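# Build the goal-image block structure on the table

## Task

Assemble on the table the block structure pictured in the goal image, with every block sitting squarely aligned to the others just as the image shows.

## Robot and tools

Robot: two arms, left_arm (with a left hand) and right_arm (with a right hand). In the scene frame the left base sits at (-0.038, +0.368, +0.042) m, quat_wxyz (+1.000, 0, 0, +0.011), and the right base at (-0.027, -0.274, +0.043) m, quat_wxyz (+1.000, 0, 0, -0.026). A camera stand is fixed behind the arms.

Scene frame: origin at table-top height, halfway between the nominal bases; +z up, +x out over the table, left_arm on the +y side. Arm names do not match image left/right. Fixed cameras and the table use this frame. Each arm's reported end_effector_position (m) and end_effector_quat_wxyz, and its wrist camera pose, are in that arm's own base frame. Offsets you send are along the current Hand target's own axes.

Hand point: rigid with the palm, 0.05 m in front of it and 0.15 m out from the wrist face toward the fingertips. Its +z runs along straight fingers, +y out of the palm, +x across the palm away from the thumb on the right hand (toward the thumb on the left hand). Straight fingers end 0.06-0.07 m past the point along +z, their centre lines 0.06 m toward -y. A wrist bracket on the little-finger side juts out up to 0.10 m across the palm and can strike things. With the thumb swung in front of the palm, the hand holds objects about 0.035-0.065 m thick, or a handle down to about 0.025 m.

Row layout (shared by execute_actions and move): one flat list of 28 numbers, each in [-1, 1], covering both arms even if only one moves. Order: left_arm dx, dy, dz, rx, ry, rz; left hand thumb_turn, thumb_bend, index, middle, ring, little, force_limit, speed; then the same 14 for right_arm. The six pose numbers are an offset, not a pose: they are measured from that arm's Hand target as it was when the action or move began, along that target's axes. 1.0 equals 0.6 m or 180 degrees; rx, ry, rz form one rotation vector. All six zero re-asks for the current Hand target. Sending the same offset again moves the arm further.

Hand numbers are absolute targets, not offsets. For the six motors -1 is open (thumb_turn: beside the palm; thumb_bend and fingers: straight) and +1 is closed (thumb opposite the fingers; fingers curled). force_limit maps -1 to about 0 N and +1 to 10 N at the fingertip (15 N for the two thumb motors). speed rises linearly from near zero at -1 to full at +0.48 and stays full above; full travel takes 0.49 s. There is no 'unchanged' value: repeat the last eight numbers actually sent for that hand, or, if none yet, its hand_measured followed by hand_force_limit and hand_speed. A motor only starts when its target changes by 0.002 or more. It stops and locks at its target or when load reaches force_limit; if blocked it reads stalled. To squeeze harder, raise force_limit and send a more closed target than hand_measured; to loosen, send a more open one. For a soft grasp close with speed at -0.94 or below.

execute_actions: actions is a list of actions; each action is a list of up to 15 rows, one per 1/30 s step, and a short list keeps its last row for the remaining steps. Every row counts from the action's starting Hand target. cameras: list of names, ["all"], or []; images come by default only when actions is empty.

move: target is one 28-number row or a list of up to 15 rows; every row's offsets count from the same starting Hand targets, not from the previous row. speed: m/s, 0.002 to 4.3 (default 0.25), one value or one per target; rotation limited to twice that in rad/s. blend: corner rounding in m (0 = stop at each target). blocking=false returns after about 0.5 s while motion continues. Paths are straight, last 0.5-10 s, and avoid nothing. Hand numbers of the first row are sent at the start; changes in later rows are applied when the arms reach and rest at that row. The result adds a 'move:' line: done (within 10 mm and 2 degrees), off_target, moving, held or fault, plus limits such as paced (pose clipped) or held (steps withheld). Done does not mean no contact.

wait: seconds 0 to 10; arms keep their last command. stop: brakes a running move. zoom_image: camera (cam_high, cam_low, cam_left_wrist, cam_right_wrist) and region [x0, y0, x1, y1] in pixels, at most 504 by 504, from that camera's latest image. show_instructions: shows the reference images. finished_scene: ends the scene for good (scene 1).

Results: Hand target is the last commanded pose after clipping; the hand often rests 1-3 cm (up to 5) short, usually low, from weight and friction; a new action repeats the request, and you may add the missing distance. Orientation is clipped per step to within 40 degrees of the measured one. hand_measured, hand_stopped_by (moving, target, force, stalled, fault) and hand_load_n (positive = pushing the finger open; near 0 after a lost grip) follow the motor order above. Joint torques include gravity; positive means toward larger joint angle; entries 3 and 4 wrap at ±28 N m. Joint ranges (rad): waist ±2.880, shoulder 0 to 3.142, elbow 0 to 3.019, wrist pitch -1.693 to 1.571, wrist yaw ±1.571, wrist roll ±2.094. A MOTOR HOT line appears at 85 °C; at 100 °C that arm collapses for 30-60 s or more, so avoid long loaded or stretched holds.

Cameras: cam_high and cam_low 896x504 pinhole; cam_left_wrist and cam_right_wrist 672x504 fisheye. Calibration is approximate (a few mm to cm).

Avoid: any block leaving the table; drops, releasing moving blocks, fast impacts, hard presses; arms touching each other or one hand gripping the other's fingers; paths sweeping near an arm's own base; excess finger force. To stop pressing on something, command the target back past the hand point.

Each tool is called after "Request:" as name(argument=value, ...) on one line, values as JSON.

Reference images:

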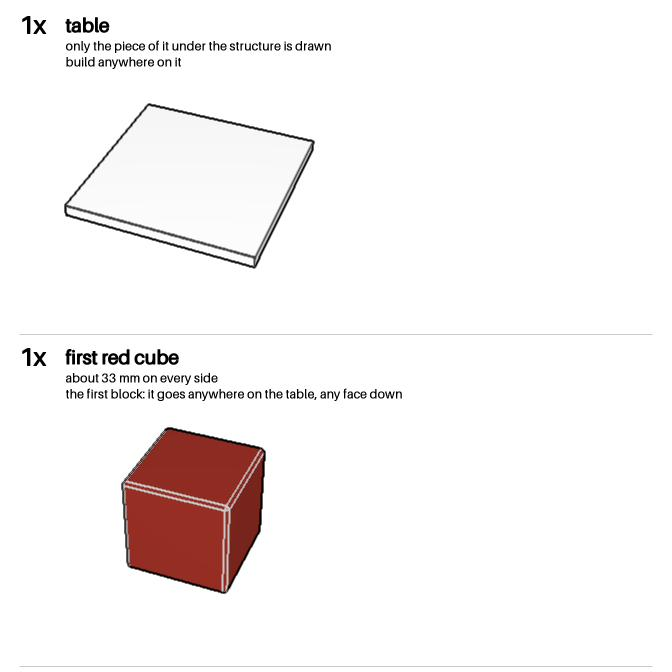

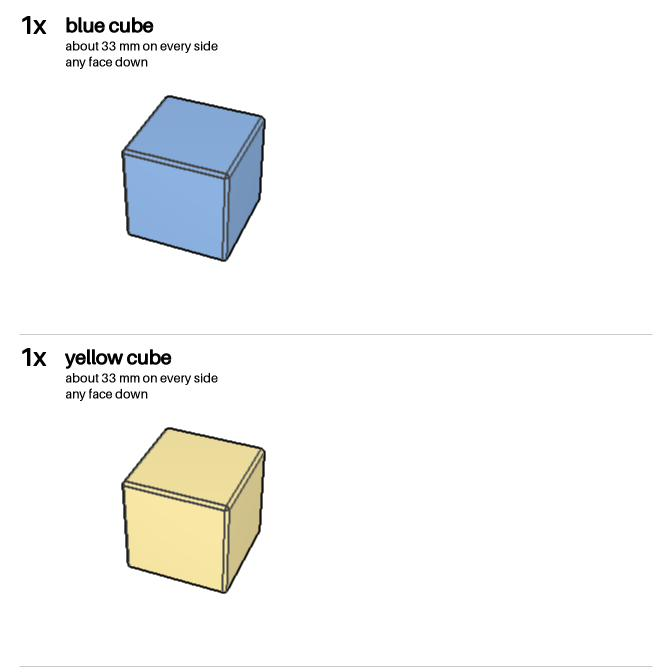

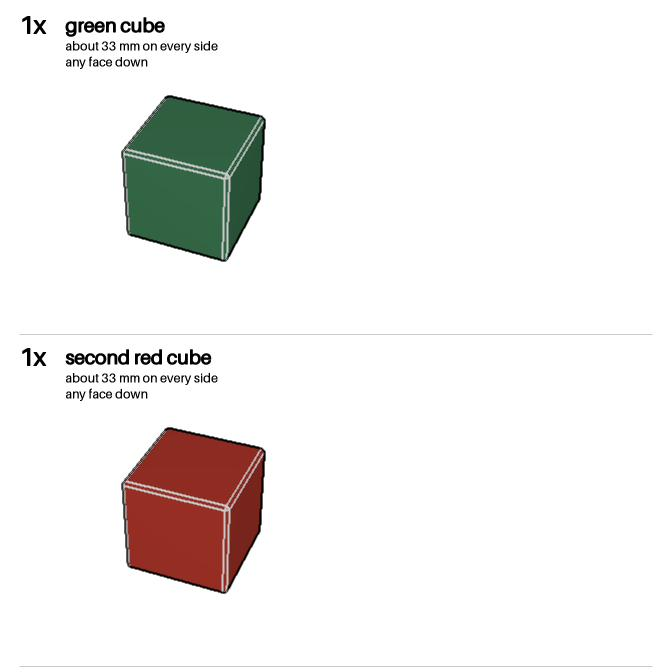

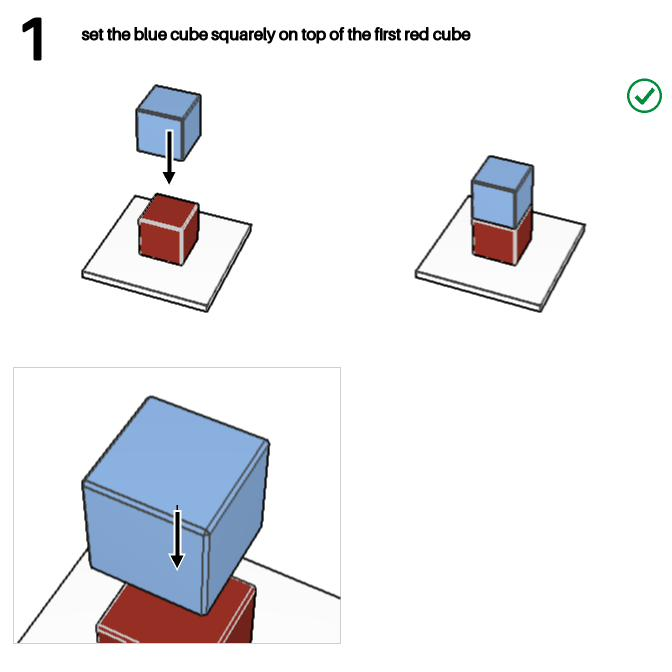

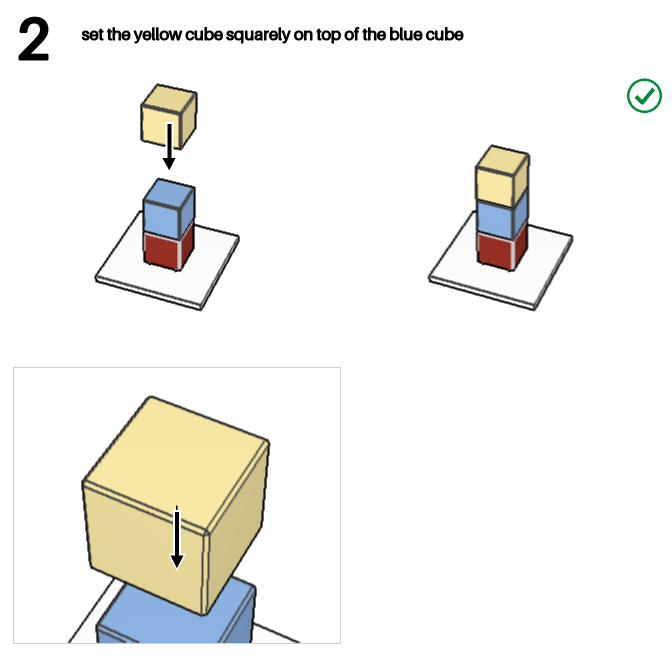

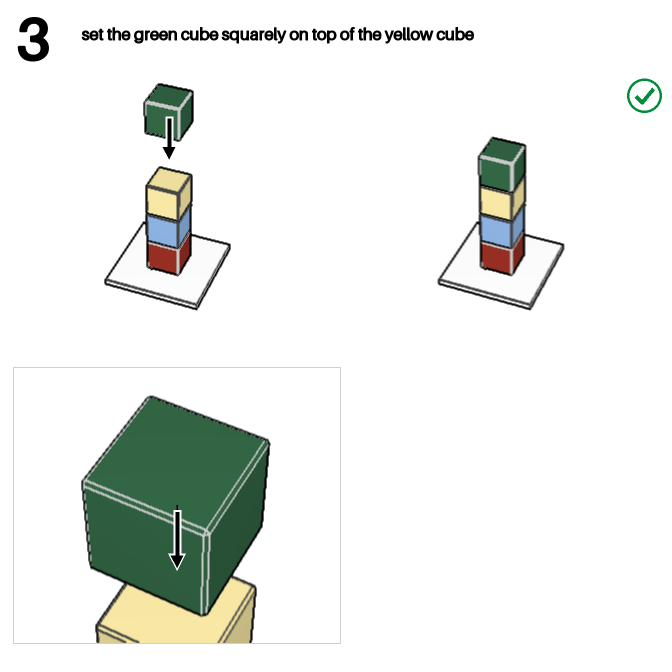

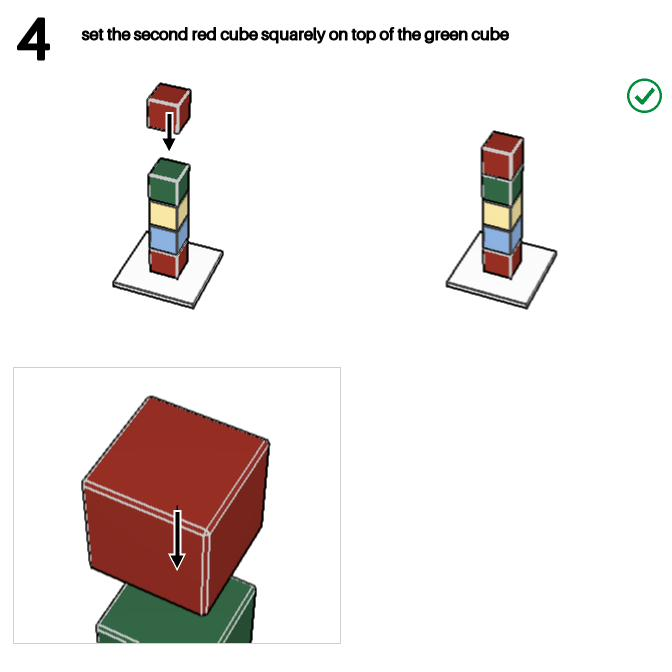

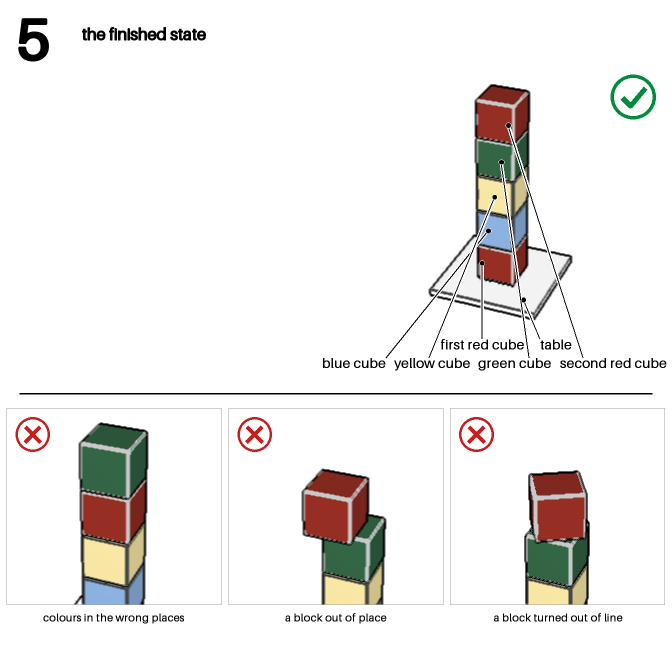

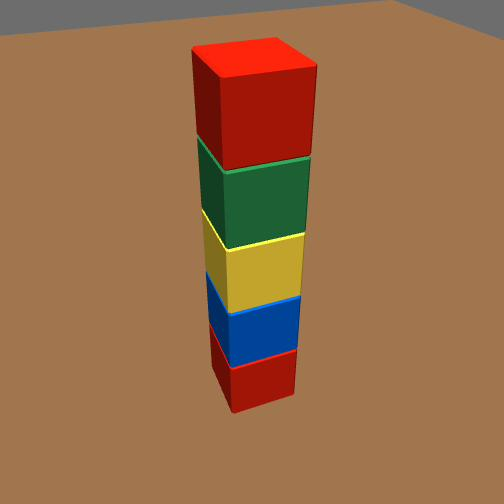

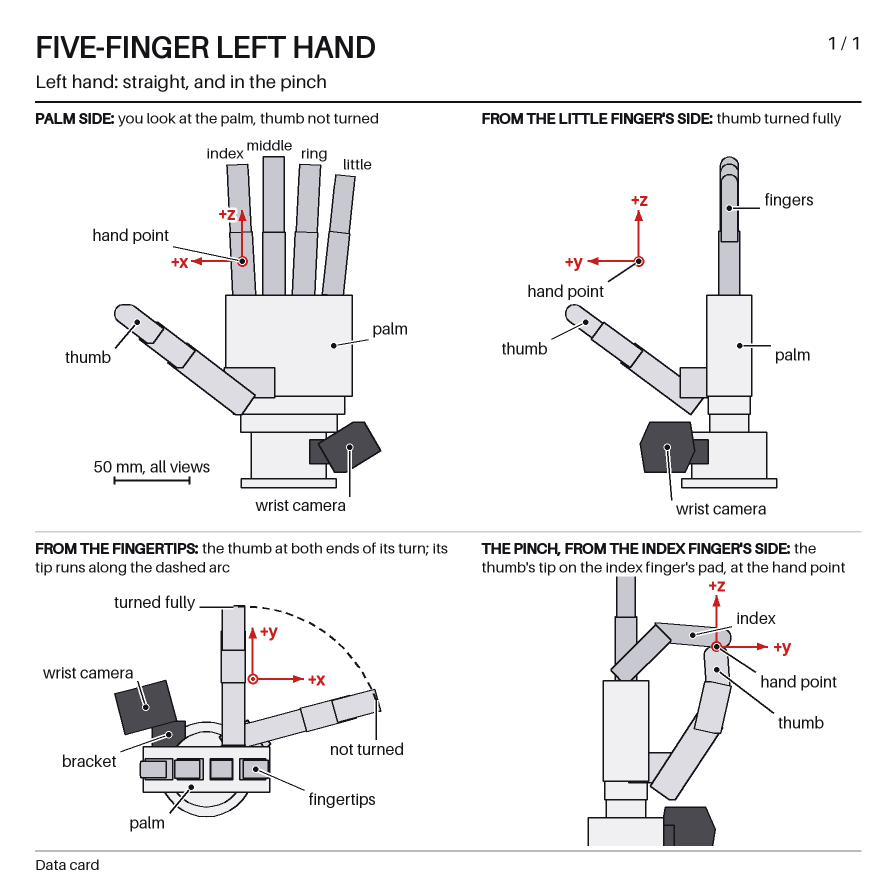

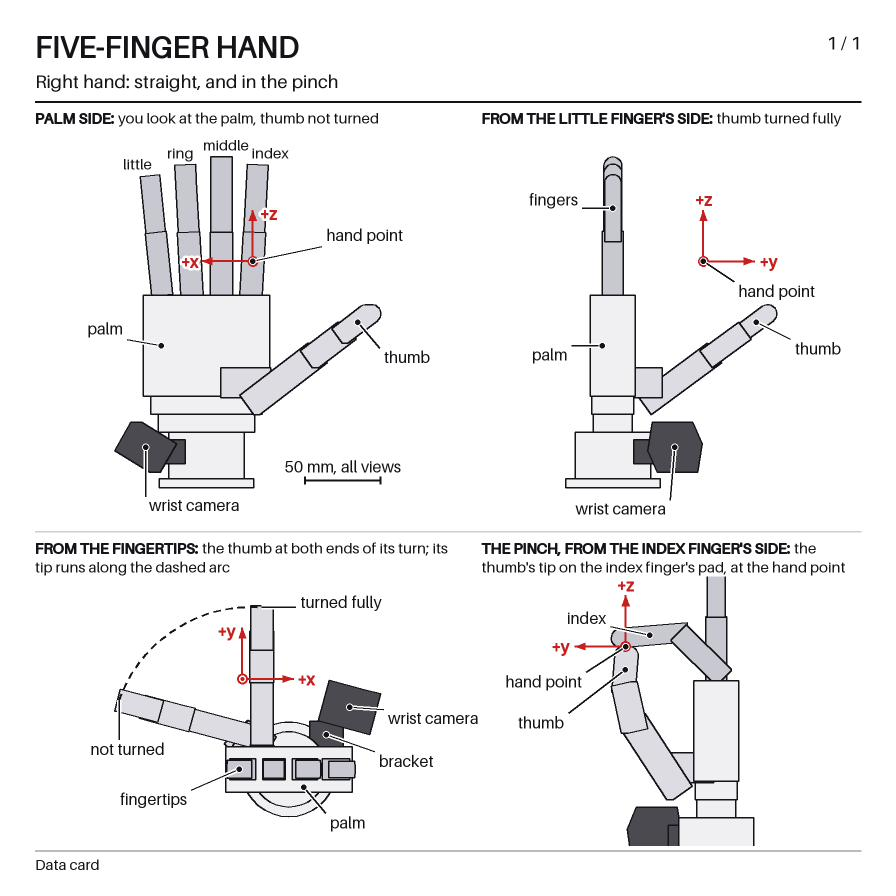

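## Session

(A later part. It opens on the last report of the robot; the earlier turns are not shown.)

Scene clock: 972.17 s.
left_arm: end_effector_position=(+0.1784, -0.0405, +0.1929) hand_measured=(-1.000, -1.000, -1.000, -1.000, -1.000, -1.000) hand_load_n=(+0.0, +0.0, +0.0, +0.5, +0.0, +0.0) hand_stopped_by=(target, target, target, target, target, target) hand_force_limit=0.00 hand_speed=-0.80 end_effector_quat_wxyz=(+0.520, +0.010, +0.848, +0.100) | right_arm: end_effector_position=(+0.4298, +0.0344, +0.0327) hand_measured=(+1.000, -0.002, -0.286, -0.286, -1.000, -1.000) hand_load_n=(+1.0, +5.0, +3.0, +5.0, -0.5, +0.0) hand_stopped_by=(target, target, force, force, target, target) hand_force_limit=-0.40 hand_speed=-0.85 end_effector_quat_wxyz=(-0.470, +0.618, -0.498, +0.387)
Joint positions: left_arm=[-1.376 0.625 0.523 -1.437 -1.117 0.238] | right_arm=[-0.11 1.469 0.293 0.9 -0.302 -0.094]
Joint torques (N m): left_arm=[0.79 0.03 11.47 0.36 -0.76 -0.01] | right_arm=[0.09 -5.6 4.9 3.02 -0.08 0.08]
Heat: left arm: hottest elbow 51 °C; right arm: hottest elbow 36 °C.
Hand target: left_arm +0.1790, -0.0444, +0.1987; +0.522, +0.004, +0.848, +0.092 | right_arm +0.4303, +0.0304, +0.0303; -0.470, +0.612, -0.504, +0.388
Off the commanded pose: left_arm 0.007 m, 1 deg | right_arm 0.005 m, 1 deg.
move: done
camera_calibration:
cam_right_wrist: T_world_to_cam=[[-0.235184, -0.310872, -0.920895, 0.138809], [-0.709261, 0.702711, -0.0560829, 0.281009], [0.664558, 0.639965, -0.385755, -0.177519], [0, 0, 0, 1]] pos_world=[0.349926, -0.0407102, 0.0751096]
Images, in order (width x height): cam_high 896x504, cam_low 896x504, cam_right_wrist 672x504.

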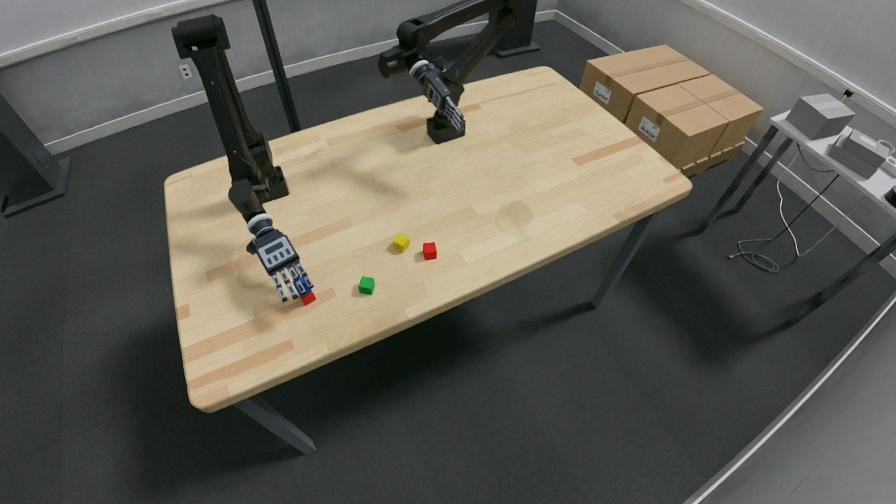

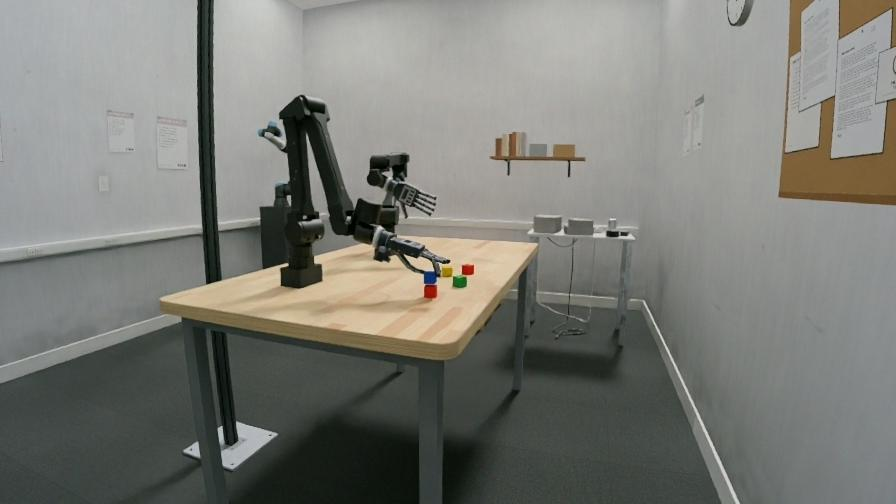

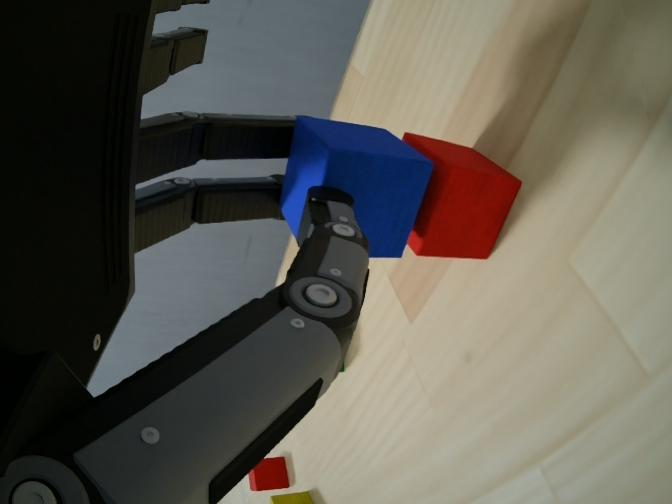

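Request:
move(target=[0,0,0,0,0,0,-1,-1,-1,-1,-1,-1,0,-0.8, 0.0005,0.0163,0.0069,0,0,0,1,0,0.1,0.1,-1,-1,-0.4,-0.85], speed=0.03, cameras=["cam_low","cam_right_wrist"])

Request:
zoom_image(camera="cam_low", region=[410, 260, 450, 300])

Request:
zoom_image(camera="cam_right_wrist", region=[270, 80, 510, 300])

Scene clock: 991.60 s.
left_arm: end_effector_position=(+0.1784, -0.0405, +0.1929) hand_measured=(-1.000, -1.000, -1.000, -1.000, -1.000, -1.000) hand_load_n=(+0.0, +0.0, +0.0, +0.5, +0.0, +0.0) hand_stopped_by=(target, target, target, target, target, target) hand_force_limit=0.00 hand_speed=-0.80 end_effector_quat_wxyz=(+0.520, +0.010, +0.848, +0.100) | right_arm: end_effector_position=(+0.4324, +0.0344, +0.0252) hand_measured=(+1.000, -0.002, -0.286, -0.286, -1.000, -1.000) hand_load_n=(+0.5, +4.0, +3.5, +5.5, +0.0, +0.0) hand_stopped_by=(target, target, force, force, target, target) hand_force_limit=-0.40 hand_speed=-0.85 end_effector_quat_wxyz=(-0.472, +0.615, -0.497, +0.389)
Joint positions: left_arm=[-1.376 0.625 0.523 -1.437 -1.117 0.238] | right_arm=[-0.11 1.523 0.293 0.964 -0.302 -0.091]
Joint torques (N m): left_arm=[0.73 0.15 11.45 0.36 -0.76 -0.01] | right_arm=[0.03 -5.89 4.56 2.71 -0.07 0.05]
Heat: left arm: hottest elbow 51 °C; right arm: hottest elbow 35 °C.
Hand target: left_arm +0.1790, -0.0444, +0.1987; +0.522, +0.004, +0.848, +0.092 | right_arm +0.4318, +0.0304, +0.0199; -0.470, +0.612, -0.504, +0.388
Off the commanded pose: left_arm 0.007 m, 1 deg | right_arm 0.007 m, 1 deg.
move: done
camera_calibration:
cam_right_wrist: T_world_to_cam=[[-0.227733, -0.308591, -0.923531, 0.129299], [-0.708117, 0.703502, -0.0604562, 0.282091], [0.668362, 0.6402, -0.378729, -0.183907], [0, 0, 0, 1]] pos_world=[0.352116, -0.0408136, 0.0668147]
Images, in order (width x height): cam_low 896x504, cam_right_wrist 672x504.

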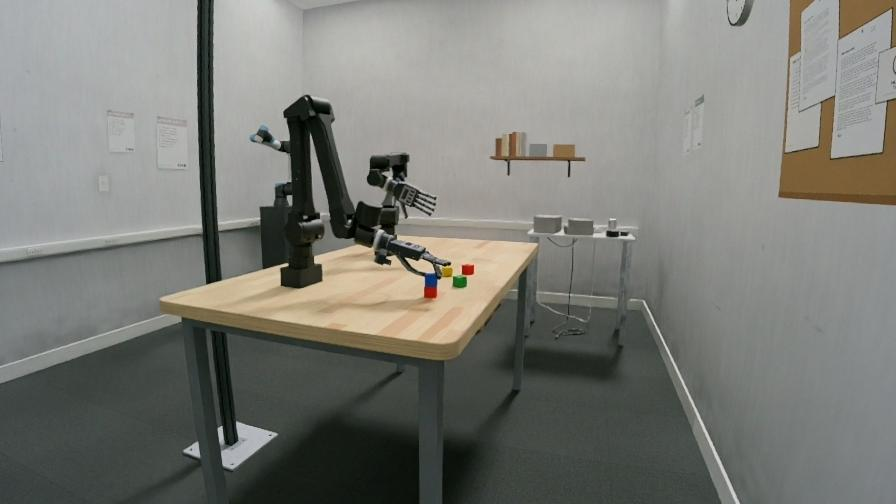

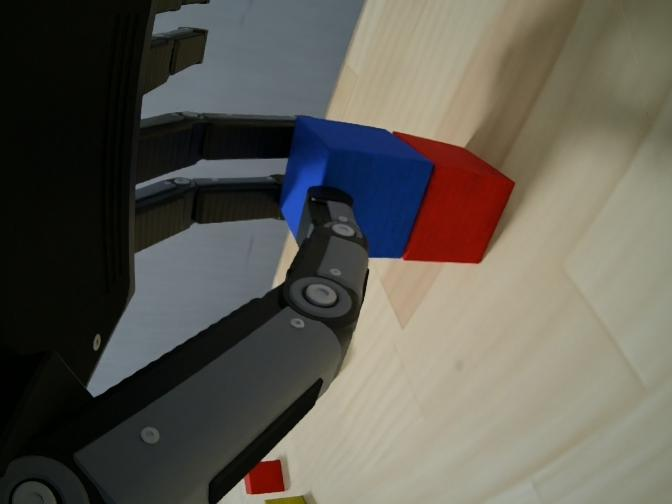

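Scaled by 12.600.

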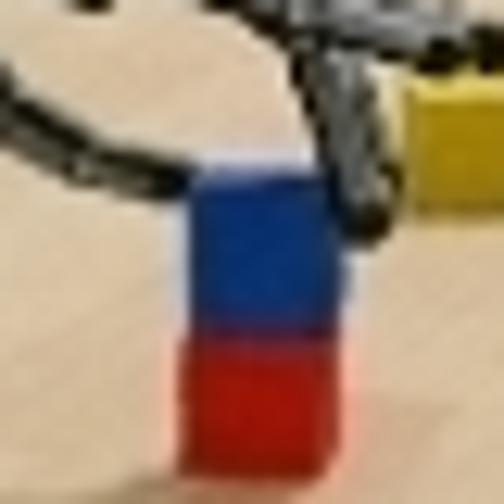

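Scaled by 2.100 from the camera's 672x504 image, which has a finer 960x720 frame.

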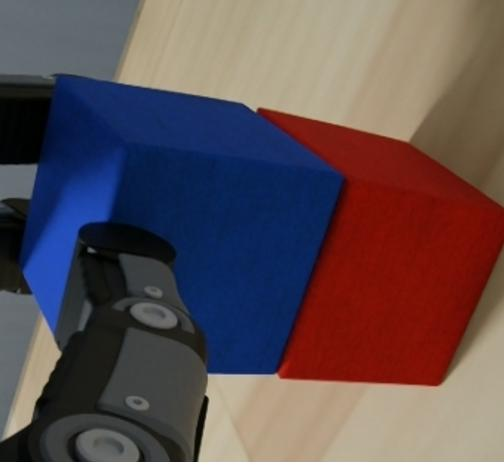

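Request:
execute_actions(actions=[[[0,0,0,0,0,0,-1,-1,-1,-1,-1,-1,0,-0.8, 0,0,0,0,0,0,1,0,-0.5,-0.5,-1,-1,-0.4,-0.75]],[[0,0,0,0,0,0,-1,-1,-1,-1,-1,-1,0,-0.8, 0,0,0,0,0,0,1,0,-0.5,-0.5,-1,-1,-0.4,-0.75]]], cameras=["cam_low","cam_right_wrist"])

Request:
zoom_image(camera="cam_low", region=[410, 260, 450, 300])

Request:
zoom_image(camera="cam_right_wrist", region=[270, 80, 510, 300])

Scene clock: 1012.80 s.
left_arm: end_effector_position=(+0.1784, -0.0405, +0.1929) hand_measured=(-1.000, -1.000, -1.000, -1.000, -1.000, -1.000) hand_load_n=(+0.0, +0.0, +0.0, +0.0, +0.0, +0.0) hand_stopped_by=(target, target, target, target, target, target) hand_force_limit=0.00 hand_speed=-0.80 end_effector_quat_wxyz=(+0.520, +0.010, +0.848, +0.100) | right_arm: end_effector_position=(+0.4319, +0.0344, +0.0233) hand_measured=(+1.000, +0.000, -0.500, -0.500, -1.000, -1.000) hand_load_n=(+0.0, +0.0, +0.0, +0.0, +0.0, +0.0) hand_stopped_by=(target, target, target, target, target, target) hand_force_limit=-0.40 hand_speed=-0.75 end_effector_quat_wxyz=(-0.471, +0.616, -0.498, +0.388)
Joint positions: left_arm=[-1.376 0.625 0.523 -1.437 -1.117 0.238] | right_arm=[-0.11 1.528 0.293 0.964 -0.302 -0.091]
Joint torques (N m): left_arm=[0.79 0.09 11.47 0.35 -0.76 -0.02] | right_arm=[-0.15 -4.95 4.59 2.76 -0.09 0.11]
Heat: left arm: hottest elbow 51 °C; right arm: hottest elbow 35 °C.
Hand target: left_arm +0.1790, -0.0444, +0.1987; +0.522, +0.004, +0.848, +0.092 | right_arm +0.4318, +0.0304, +0.0197; -0.470, +0.612, -0.504, +0.388
Off the commanded pose: left_arm 0.007 m, 1 deg | right_arm 0.005 m, 1 deg.
camera_calibration:
cam_right_wrist: T_world_to_cam=[[-0.231891, -0.30807, -0.92267, 0.129212], [-0.708354, 0.703561, -0.0568838, 0.281569], [0.666679, 0.640386, -0.381372, -0.183609], [0, 0, 0, 1]] pos_world=[0.351822, -0.0407143, 0.0652132]
Images, in order (width x height): cam_low 896x504, cam_right_wrist 672x504.

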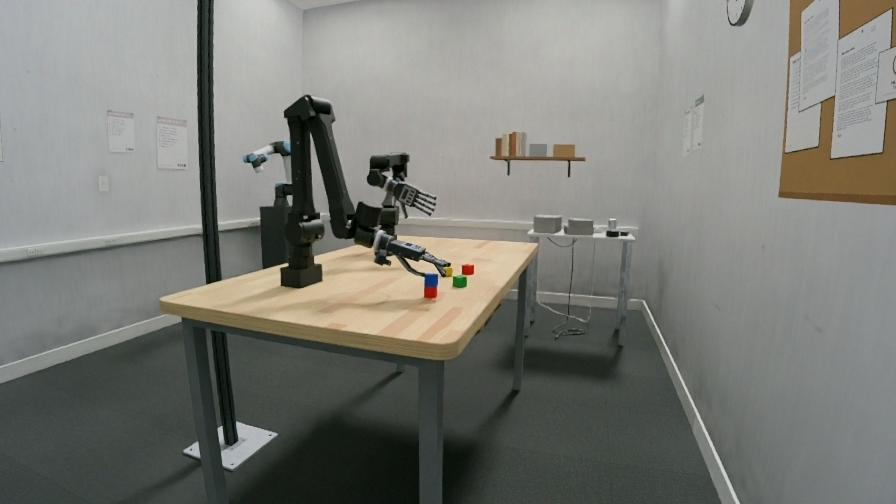

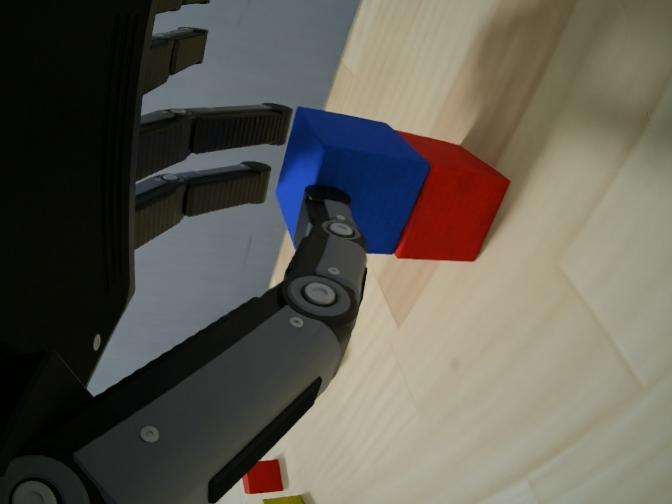

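Scaled by 12.600.

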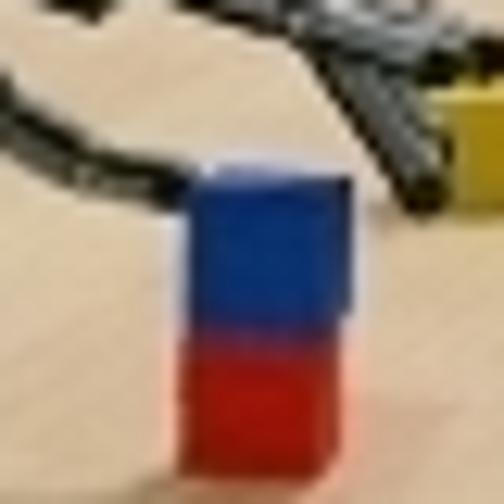

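Scaled by 2.100 from the camera's 672x504 image, which has a finer 960x720 frame.

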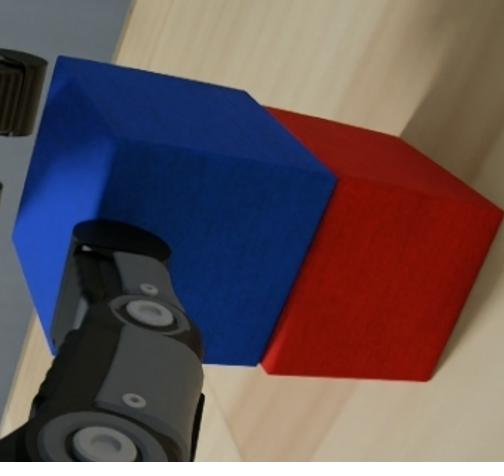

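Request:
move(target=[[0,0,0,0,0,0,-1,-1,-1,-1,-1,-1,0,-0.8, 0,0,0,0,0,0,1,0,-1,-1,-1,-1,-0.4,-0.3],[0,0,0,0,0,0,-1,-1,-1,-1,-1,-1,0,-0.8, 0,0.0173,-0.0644,0,0,0,1,0,-1,-1,-1,-1,-0.4,-0.3],[0,0,0,0,0,0,-1,-1,-1,-1,-1,-1,0,-0.8, 0,-0.0954,-0.0946,0,0,0,1,0,-1,-1,-1,-1,-0.4,-0.3]], speed=[0.1,0.08,0.2], cameras=["cam_low","cam_high","cam_right_wrist"])

Request:
zoom_image(camera="cam_low", region=[410, 260, 450, 300])

Request:
zoom_image(camera="cam_right_wrist", region=[380, 80, 600, 300])

Request:
zoom_image(camera="cam_high", region=[285, 265, 330, 310])

Scene clock: 1039.43 s.
left_arm: end_effector_position=(+0.1784, -0.0405, +0.1929) hand_measured=(-1.000, -1.000, -1.000, -1.000, -1.000, -1.000) hand_load_n=(+0.0, +0.0, +0.0, +0.0, +0.0, +0.0) hand_stopped_by=(target, target, target, target, target, target) hand_force_limit=0.00 hand_speed=-0.80 end_effector_quat_wxyz=(+0.520, +0.010, +0.848, +0.100) | right_arm: end_effector_position=(+0.3748, +0.0300, +0.0680) hand_measured=(+1.000, +0.000, -1.000, -1.000, -1.000, -1.000) hand_load_n=(+0.0, +0.0, +0.0, +0.0, +0.0, +0.0) hand_stopped_by=(target, target, target, target, target, target) hand_force_limit=-0.40 hand_speed=-0.30 end_effector_quat_wxyz=(-0.464, +0.620, -0.516, +0.367)
Joint positions: left_arm=[-1.376 0.625 0.523 -1.437 -1.117 0.238] | right_arm=[-0.163 1.073 0.215 0.533 -0.353 -0.091]
Joint torques (N m): left_arm=[0.79 -0.03 11.45 0.36 -0.76 -0.02] | right_arm=[0.38 -3.31 10.58 1.69 -0.1 -0.12]
Heat: left arm: hottest elbow 51 °C; right arm: hottest elbow 34 °C.
Hand target: left_arm +0.1790, -0.0444, +0.1987; +0.522, +0.004, +0.848, +0.092 | right_arm +0.3926, +0.0229, +0.0899; -0.470, +0.612, -0.504, +0.388
Off the commanded pose: left_arm 0.007 m, 1 deg | right_arm 0.029 m, 3 deg.
move: off_target (right_arm)
camera_calibration:
cam_right_wrist: T_world_to_cam=[[-0.281433, -0.286368, -0.915854, 0.173225], [-0.706805, 0.707397, -0.00399329, 0.242443], [0.649016, 0.646206, -0.401491, -0.117844], [0, 0, 0, 1]] pos_world=[0.296593, -0.0457456, 0.112304]
Images, in order (width x height): cam_high 896x504, cam_low 896x504, cam_right_wrist 672x504.

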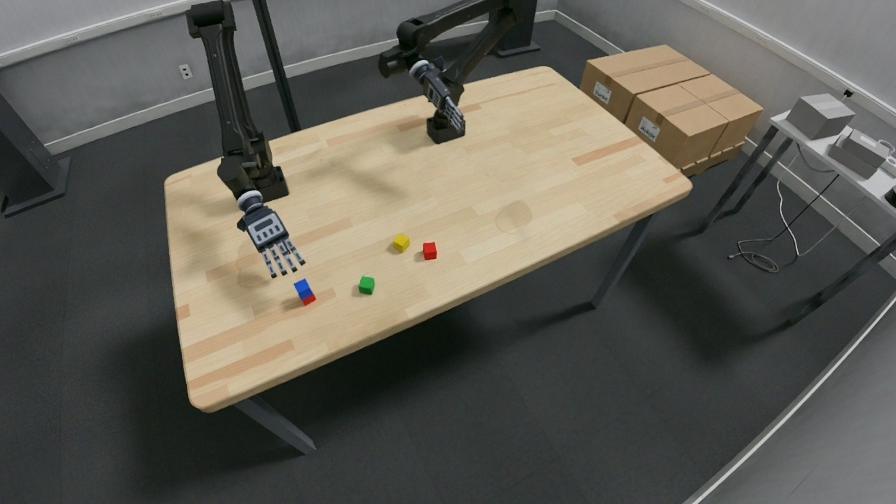

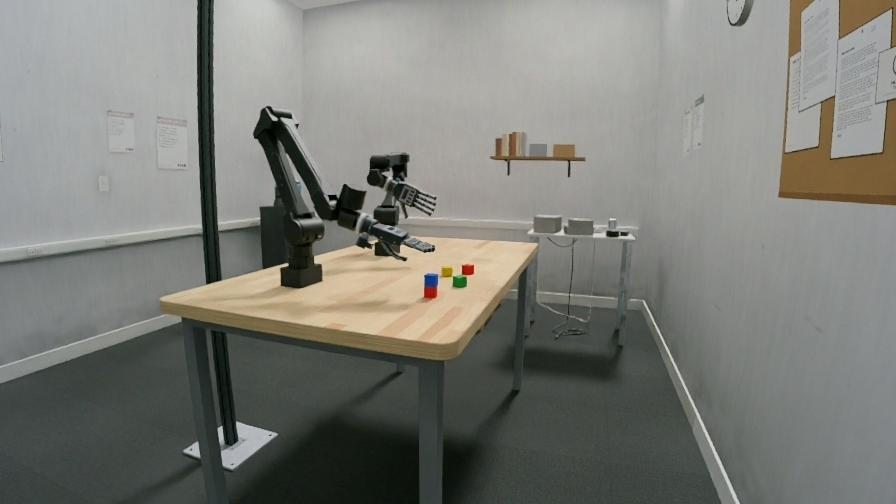

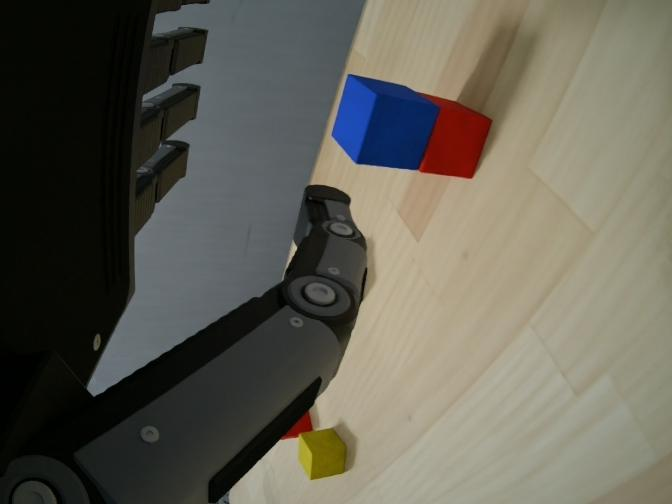

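Scaled by 12.600.

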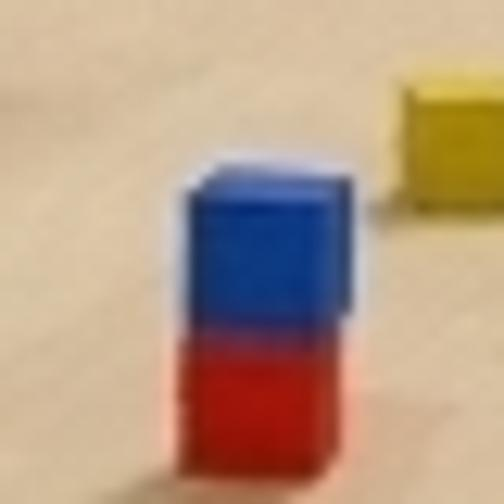

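Scaled by 2.291 from the camera's 672x504 image, which has a finer 960x720 frame.

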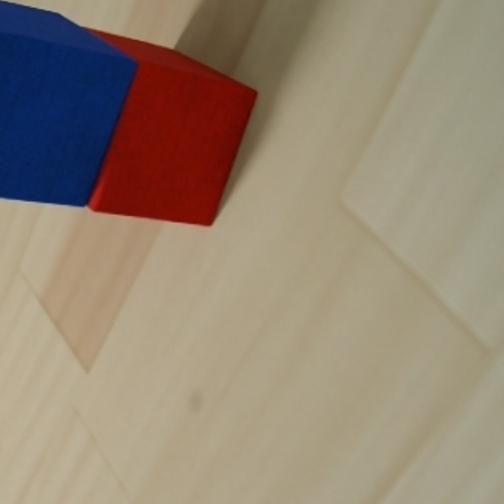

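Scaled by 11.200.

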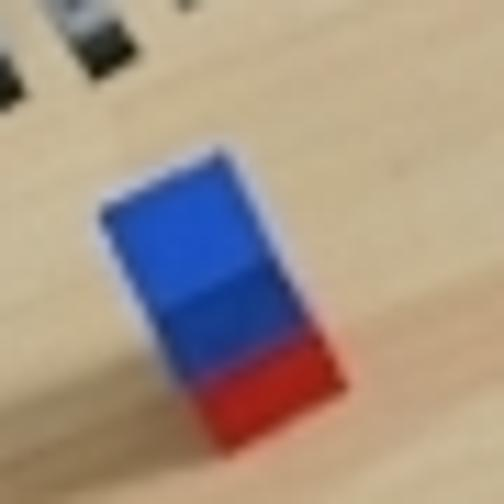

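Request:
zoom_image(camera="cam_right_wrist", region=[320, 60, 500, 190])

Scaled by 2.800 from the camera's 672x504 image, which has a finer 960x720 frame.

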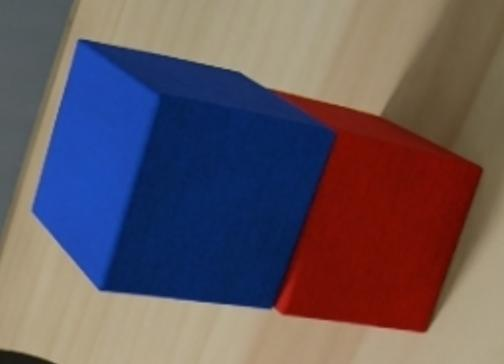

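Request:
move(target=[[0,0,0,0,0,0,-1,-1,-1,-1,-1,-1,0,-0.8, -0.4475,0.0075,0.034,0.0002,-0.1186,-0.0318,1,0,-1,-1,-1,-1,-0.4,-0.3],[0,0,0,0,0,0,-1,-1,-1,-1,-1,-1,0,-0.8, -0.494,0.0875,0.0892,0.0002,-0.1186,-0.0318,1,0,-1,-1,-1,-1,-0.4,-0.3]], speed=[0.25,0.15], blend=[0.02,0], cameras=["cam_right_wrist"])

Request:
zoom_image(camera="cam_right_wrist", region=[300, 50, 540, 290])

Scene clock: 1133.77 s.
left_arm: end_effector_position=(+0.1784, -0.0405, +0.1929) hand_measured=(-1.000, -1.000, -1.000, -1.000, -1.000, -1.000) hand_load_n=(+0.0, +0.5, +0.0, +0.0, -0.5, +0.0) hand_stopped_by=(target, target, target, target, target, target) hand_force_limit=0.00 hand_speed=-0.80 end_effector_quat_wxyz=(+0.520, +0.010, +0.848, +0.100) | right_arm: end_effector_position=(+0.3653, +0.3080, +0.0183) hand_measured=(+1.000, +0.000, -1.000, -1.000, -1.000, -1.000) hand_load_n=(+0.0, +0.0, +0.0, +0.0, +0.0, +0.0) hand_stopped_by=(target, target, target, target, target, target) hand_force_limit=-0.40 hand_speed=-0.30 end_effector_quat_wxyz=(-0.523, +0.705, -0.380, +0.291)
Joint positions: left_arm=[-1.376 0.625 0.523 -1.437 -1.117 0.238] | right_arm=[0.677 1.586 0.39 0.907 0.103 0.017]
Joint torques (N m): left_arm=[0.73 0.09 11.45 0.35 -0.76 -0.02] | right_arm=[1.08 -6.71 7.17 2.88 -0.05 0.09]
Motor temperatures (°C): left_arm=[29 31 52 29 32 29] | right_arm=[30 29 40 29 30 27]
Heat: left arm: hottest elbow 52 °C; right arm: hottest elbow 40 °C.
Hand target: left_arm +0.1790, -0.0444, +0.1987; +0.522, +0.004, +0.848, +0.092 | right_arm +0.3733, +0.3209, +0.0248; -0.535, +0.698, -0.377, +0.291
Off the commanded pose: left_arm 0.007 m, 1 deg | right_arm 0.017 m, 2 deg.
move: off_target (right_arm)
camera_calibration:
cam_right_wrist: T_world_to_cam=[[-0.126358, -0.389189, -0.91245, 0.179652], [-0.914906, 0.401214, -0.0444322, 0.210014], [0.38338, 0.829192, -0.406768, -0.270576], [0, 0, 0, 1]] pos_world=[0.318577, 0.210018, 0.0631934]
Images, in order (width x height): cam_right_wrist 672x504.

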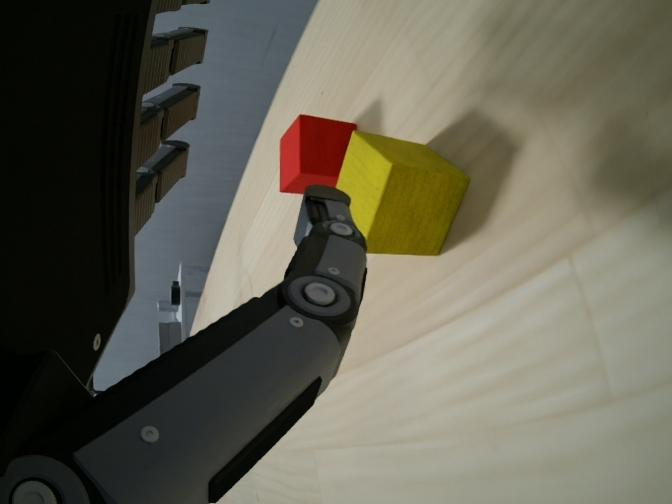

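Scaled by 2.100 from the camera's 672x504 image, which has a finer 960x720 frame.

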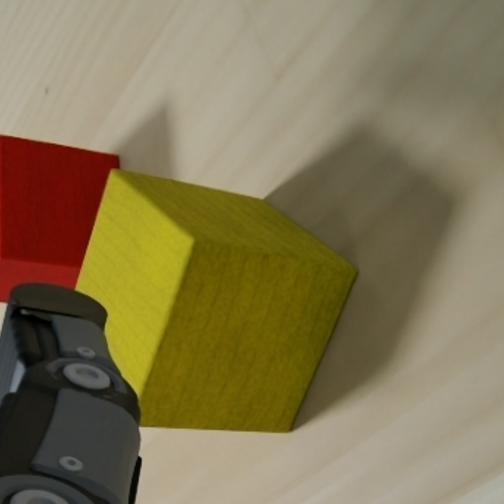

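Request:
move(target=[0,0,0,0,0,0,-1,-1,-1,-1,-1,-1,0,-0.8, -0.0133,0.04,0.0242,0,0,0,1,0,-1,-1,-1,-1,-0.4,-0.3], speed=0.1, cameras=["cam_right_wrist"])

Request:
zoom_image(camera="cam_right_wrist", region=[240, 80, 480, 320])

Scene clock: 1158.83 s.
left_arm: end_effector_position=(+0.1784, -0.0405, +0.1929) hand_measured=(-1.000, -1.000, -1.000, -1.000, -1.000, -1.000) hand_load_n=(+0.0, +0.0, +0.0, +0.0, +0.0, +0.0) hand_stopped_by=(target, target, target, target, target, target) hand_force_limit=0.00 hand_speed=-0.80 end_effector_quat_wxyz=(+0.520, +0.010, +0.848, +0.100) | right_arm: end_effector_position=(+0.3695, +0.3202, -0.0066) hand_measured=(+1.000, +0.000, -1.000, -1.000, -1.000, -1.000) hand_load_n=(+0.0, +0.0, +0.0, +0.0, +0.0, +0.0) hand_stopped_by=(target, target, target, target, target, target) hand_force_limit=-0.40 hand_speed=-0.30 end_effector_quat_wxyz=(-0.524, +0.705, -0.379, +0.291)
Joint positions: left_arm=[-1.376 0.625 0.523 -1.437 -1.117 0.238] | right_arm=[0.699 1.716 0.416 1.014 0.124 0.023]
Joint torques (N m): left_arm=[0.79 0.09 11.43 0.36 -0.76 -0.02] | right_arm=[1.67 -7.41 6.42 2.78 0.04 0.05]
Heat: left arm: hottest elbow 52 °C; right arm: hottest elbow 38 °C.
Hand target: left_arm +0.1790, -0.0444, +0.1987; +0.522, +0.004, +0.848, +0.092 | right_arm +0.3757, +0.3319, -0.0021; -0.535, +0.697, -0.377, +0.291
Off the commanded pose: left_arm 0.007 m, 1 deg | right_arm 0.014 m, 2 deg.
move: off_target (right_arm)
camera_calibration:
cam_right_wrist: T_world_to_cam=[[-0.123847, -0.387824, -0.913375, 0.160848], [-0.914962, 0.400891, -0.0461582, 0.207896], [0.384065, 0.829987, -0.404494, -0.29275], [0, 0, 0, 1]] pos_world=[0.322573, 0.222016, 0.0380951]
Images, in order (width x height): cam_right_wrist 672x504.

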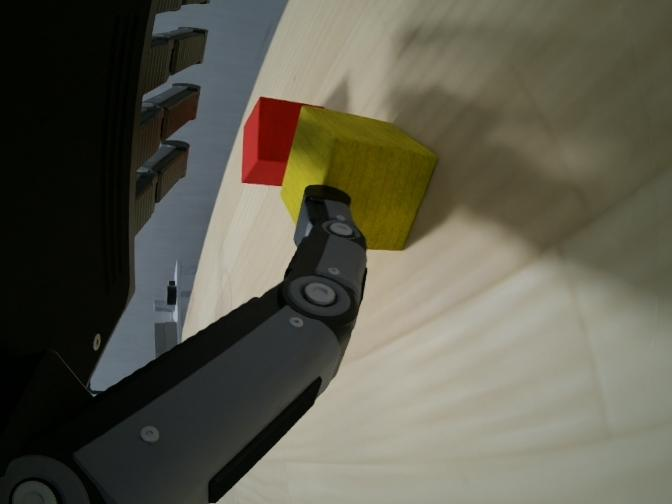

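Scaled by 2.100 from the camera's 672x504 image, which has a finer 960x720 frame.

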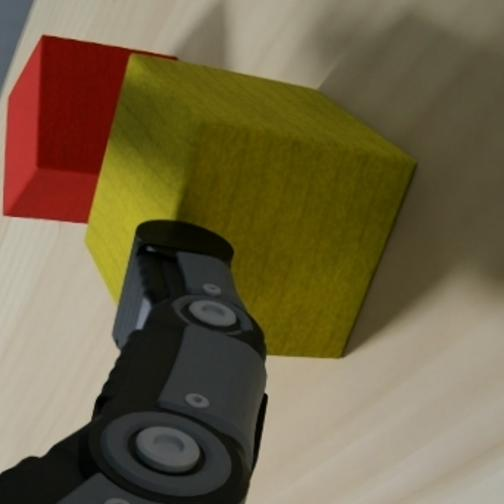

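Request:
move(target=[0,0,0,0,0,0,-1,-1,-1,-1,-1,-1,0,-0.8, 0,0.01,0.0015,0,0,0,1,0,-1,-1,-1,-1,-0.4,-0.3], speed=0.1, cameras=["cam_right_wrist"])

Request:
zoom_image(camera="cam_right_wrist", region=[240, 80, 480, 320])

Scene clock: 1173.47 s.
left_arm: end_effector_position=(+0.1784, -0.0405, +0.1929) hand_measured=(-1.000, -1.000, -1.000, -1.000, -1.000, -1.000) hand_load_n=(+0.0, +0.0, +0.0, +0.0, +0.0, +0.0) hand_stopped_by=(target, target, target, target, target, target) hand_force_limit=0.00 hand_speed=-0.80 end_effector_quat_wxyz=(+0.520, +0.010, +0.848, +0.100) | right_arm: end_effector_position=(+0.3696, +0.3202, -0.0118) hand_measured=(+1.000, +0.000, -1.000, -1.000, -1.000, -1.000) hand_load_n=(+0.0, +0.5, +0.0, +0.0, +0.0, +0.0) hand_stopped_by=(target, target, target, target, target, target) hand_force_limit=-0.40 hand_speed=-0.30 end_effector_quat_wxyz=(-0.525, +0.704, -0.379, +0.292)
Joint positions: left_arm=[-1.376 0.625 0.523 -1.437 -1.117 0.238] | right_arm=[0.699 1.742 0.416 1.041 0.124 0.023]
Joint torques (N m): left_arm=[0.79 0.03 11.44 0.36 -0.76 -0.02] | right_arm=[1.03 -7.94 5.98 2.74 0.02 0.04]
Heat: left arm: hottest elbow 52 °C; right arm: hottest elbow 38 °C.
Hand target: left_arm +0.1790, -0.0444, +0.1987; +0.522, +0.004, +0.848, +0.092 | right_arm +0.3752, +0.3315, -0.0081; -0.535, +0.697, -0.377, +0.291
Off the commanded pose: left_arm 0.007 m, 1 deg | right_arm 0.013 m, 1 deg.
move: off_target (right_arm)
camera_calibration:
cam_right_wrist: T_world_to_cam=[[-0.12261, -0.386742, -0.914001, 0.155309], [-0.914765, 0.401235, -0.0470628, 0.207627], [0.38493, 0.830326, -0.402974, -0.295374], [0, 0, 0, 1]] pos_world=[0.322671, 0.222014, 0.0326963]
Images, in order (width x height): cam_right_wrist 672x504.

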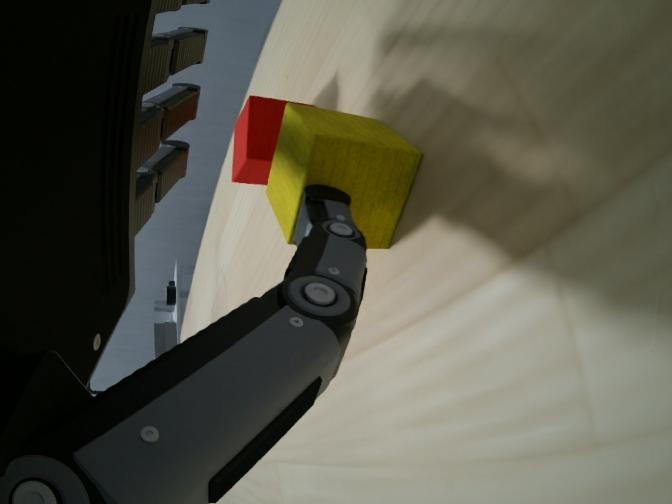

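Scaled by 2.100 from the camera's 672x504 image, which has a finer 960x720 frame.

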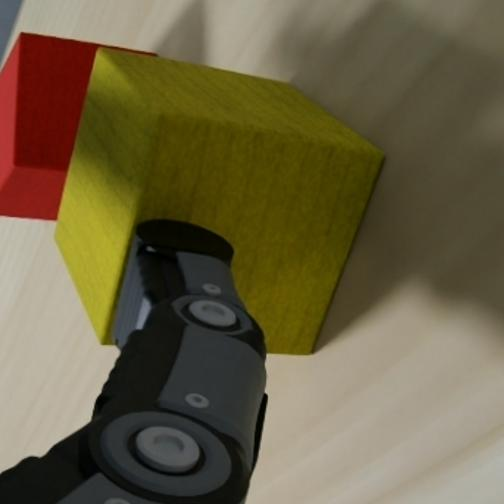

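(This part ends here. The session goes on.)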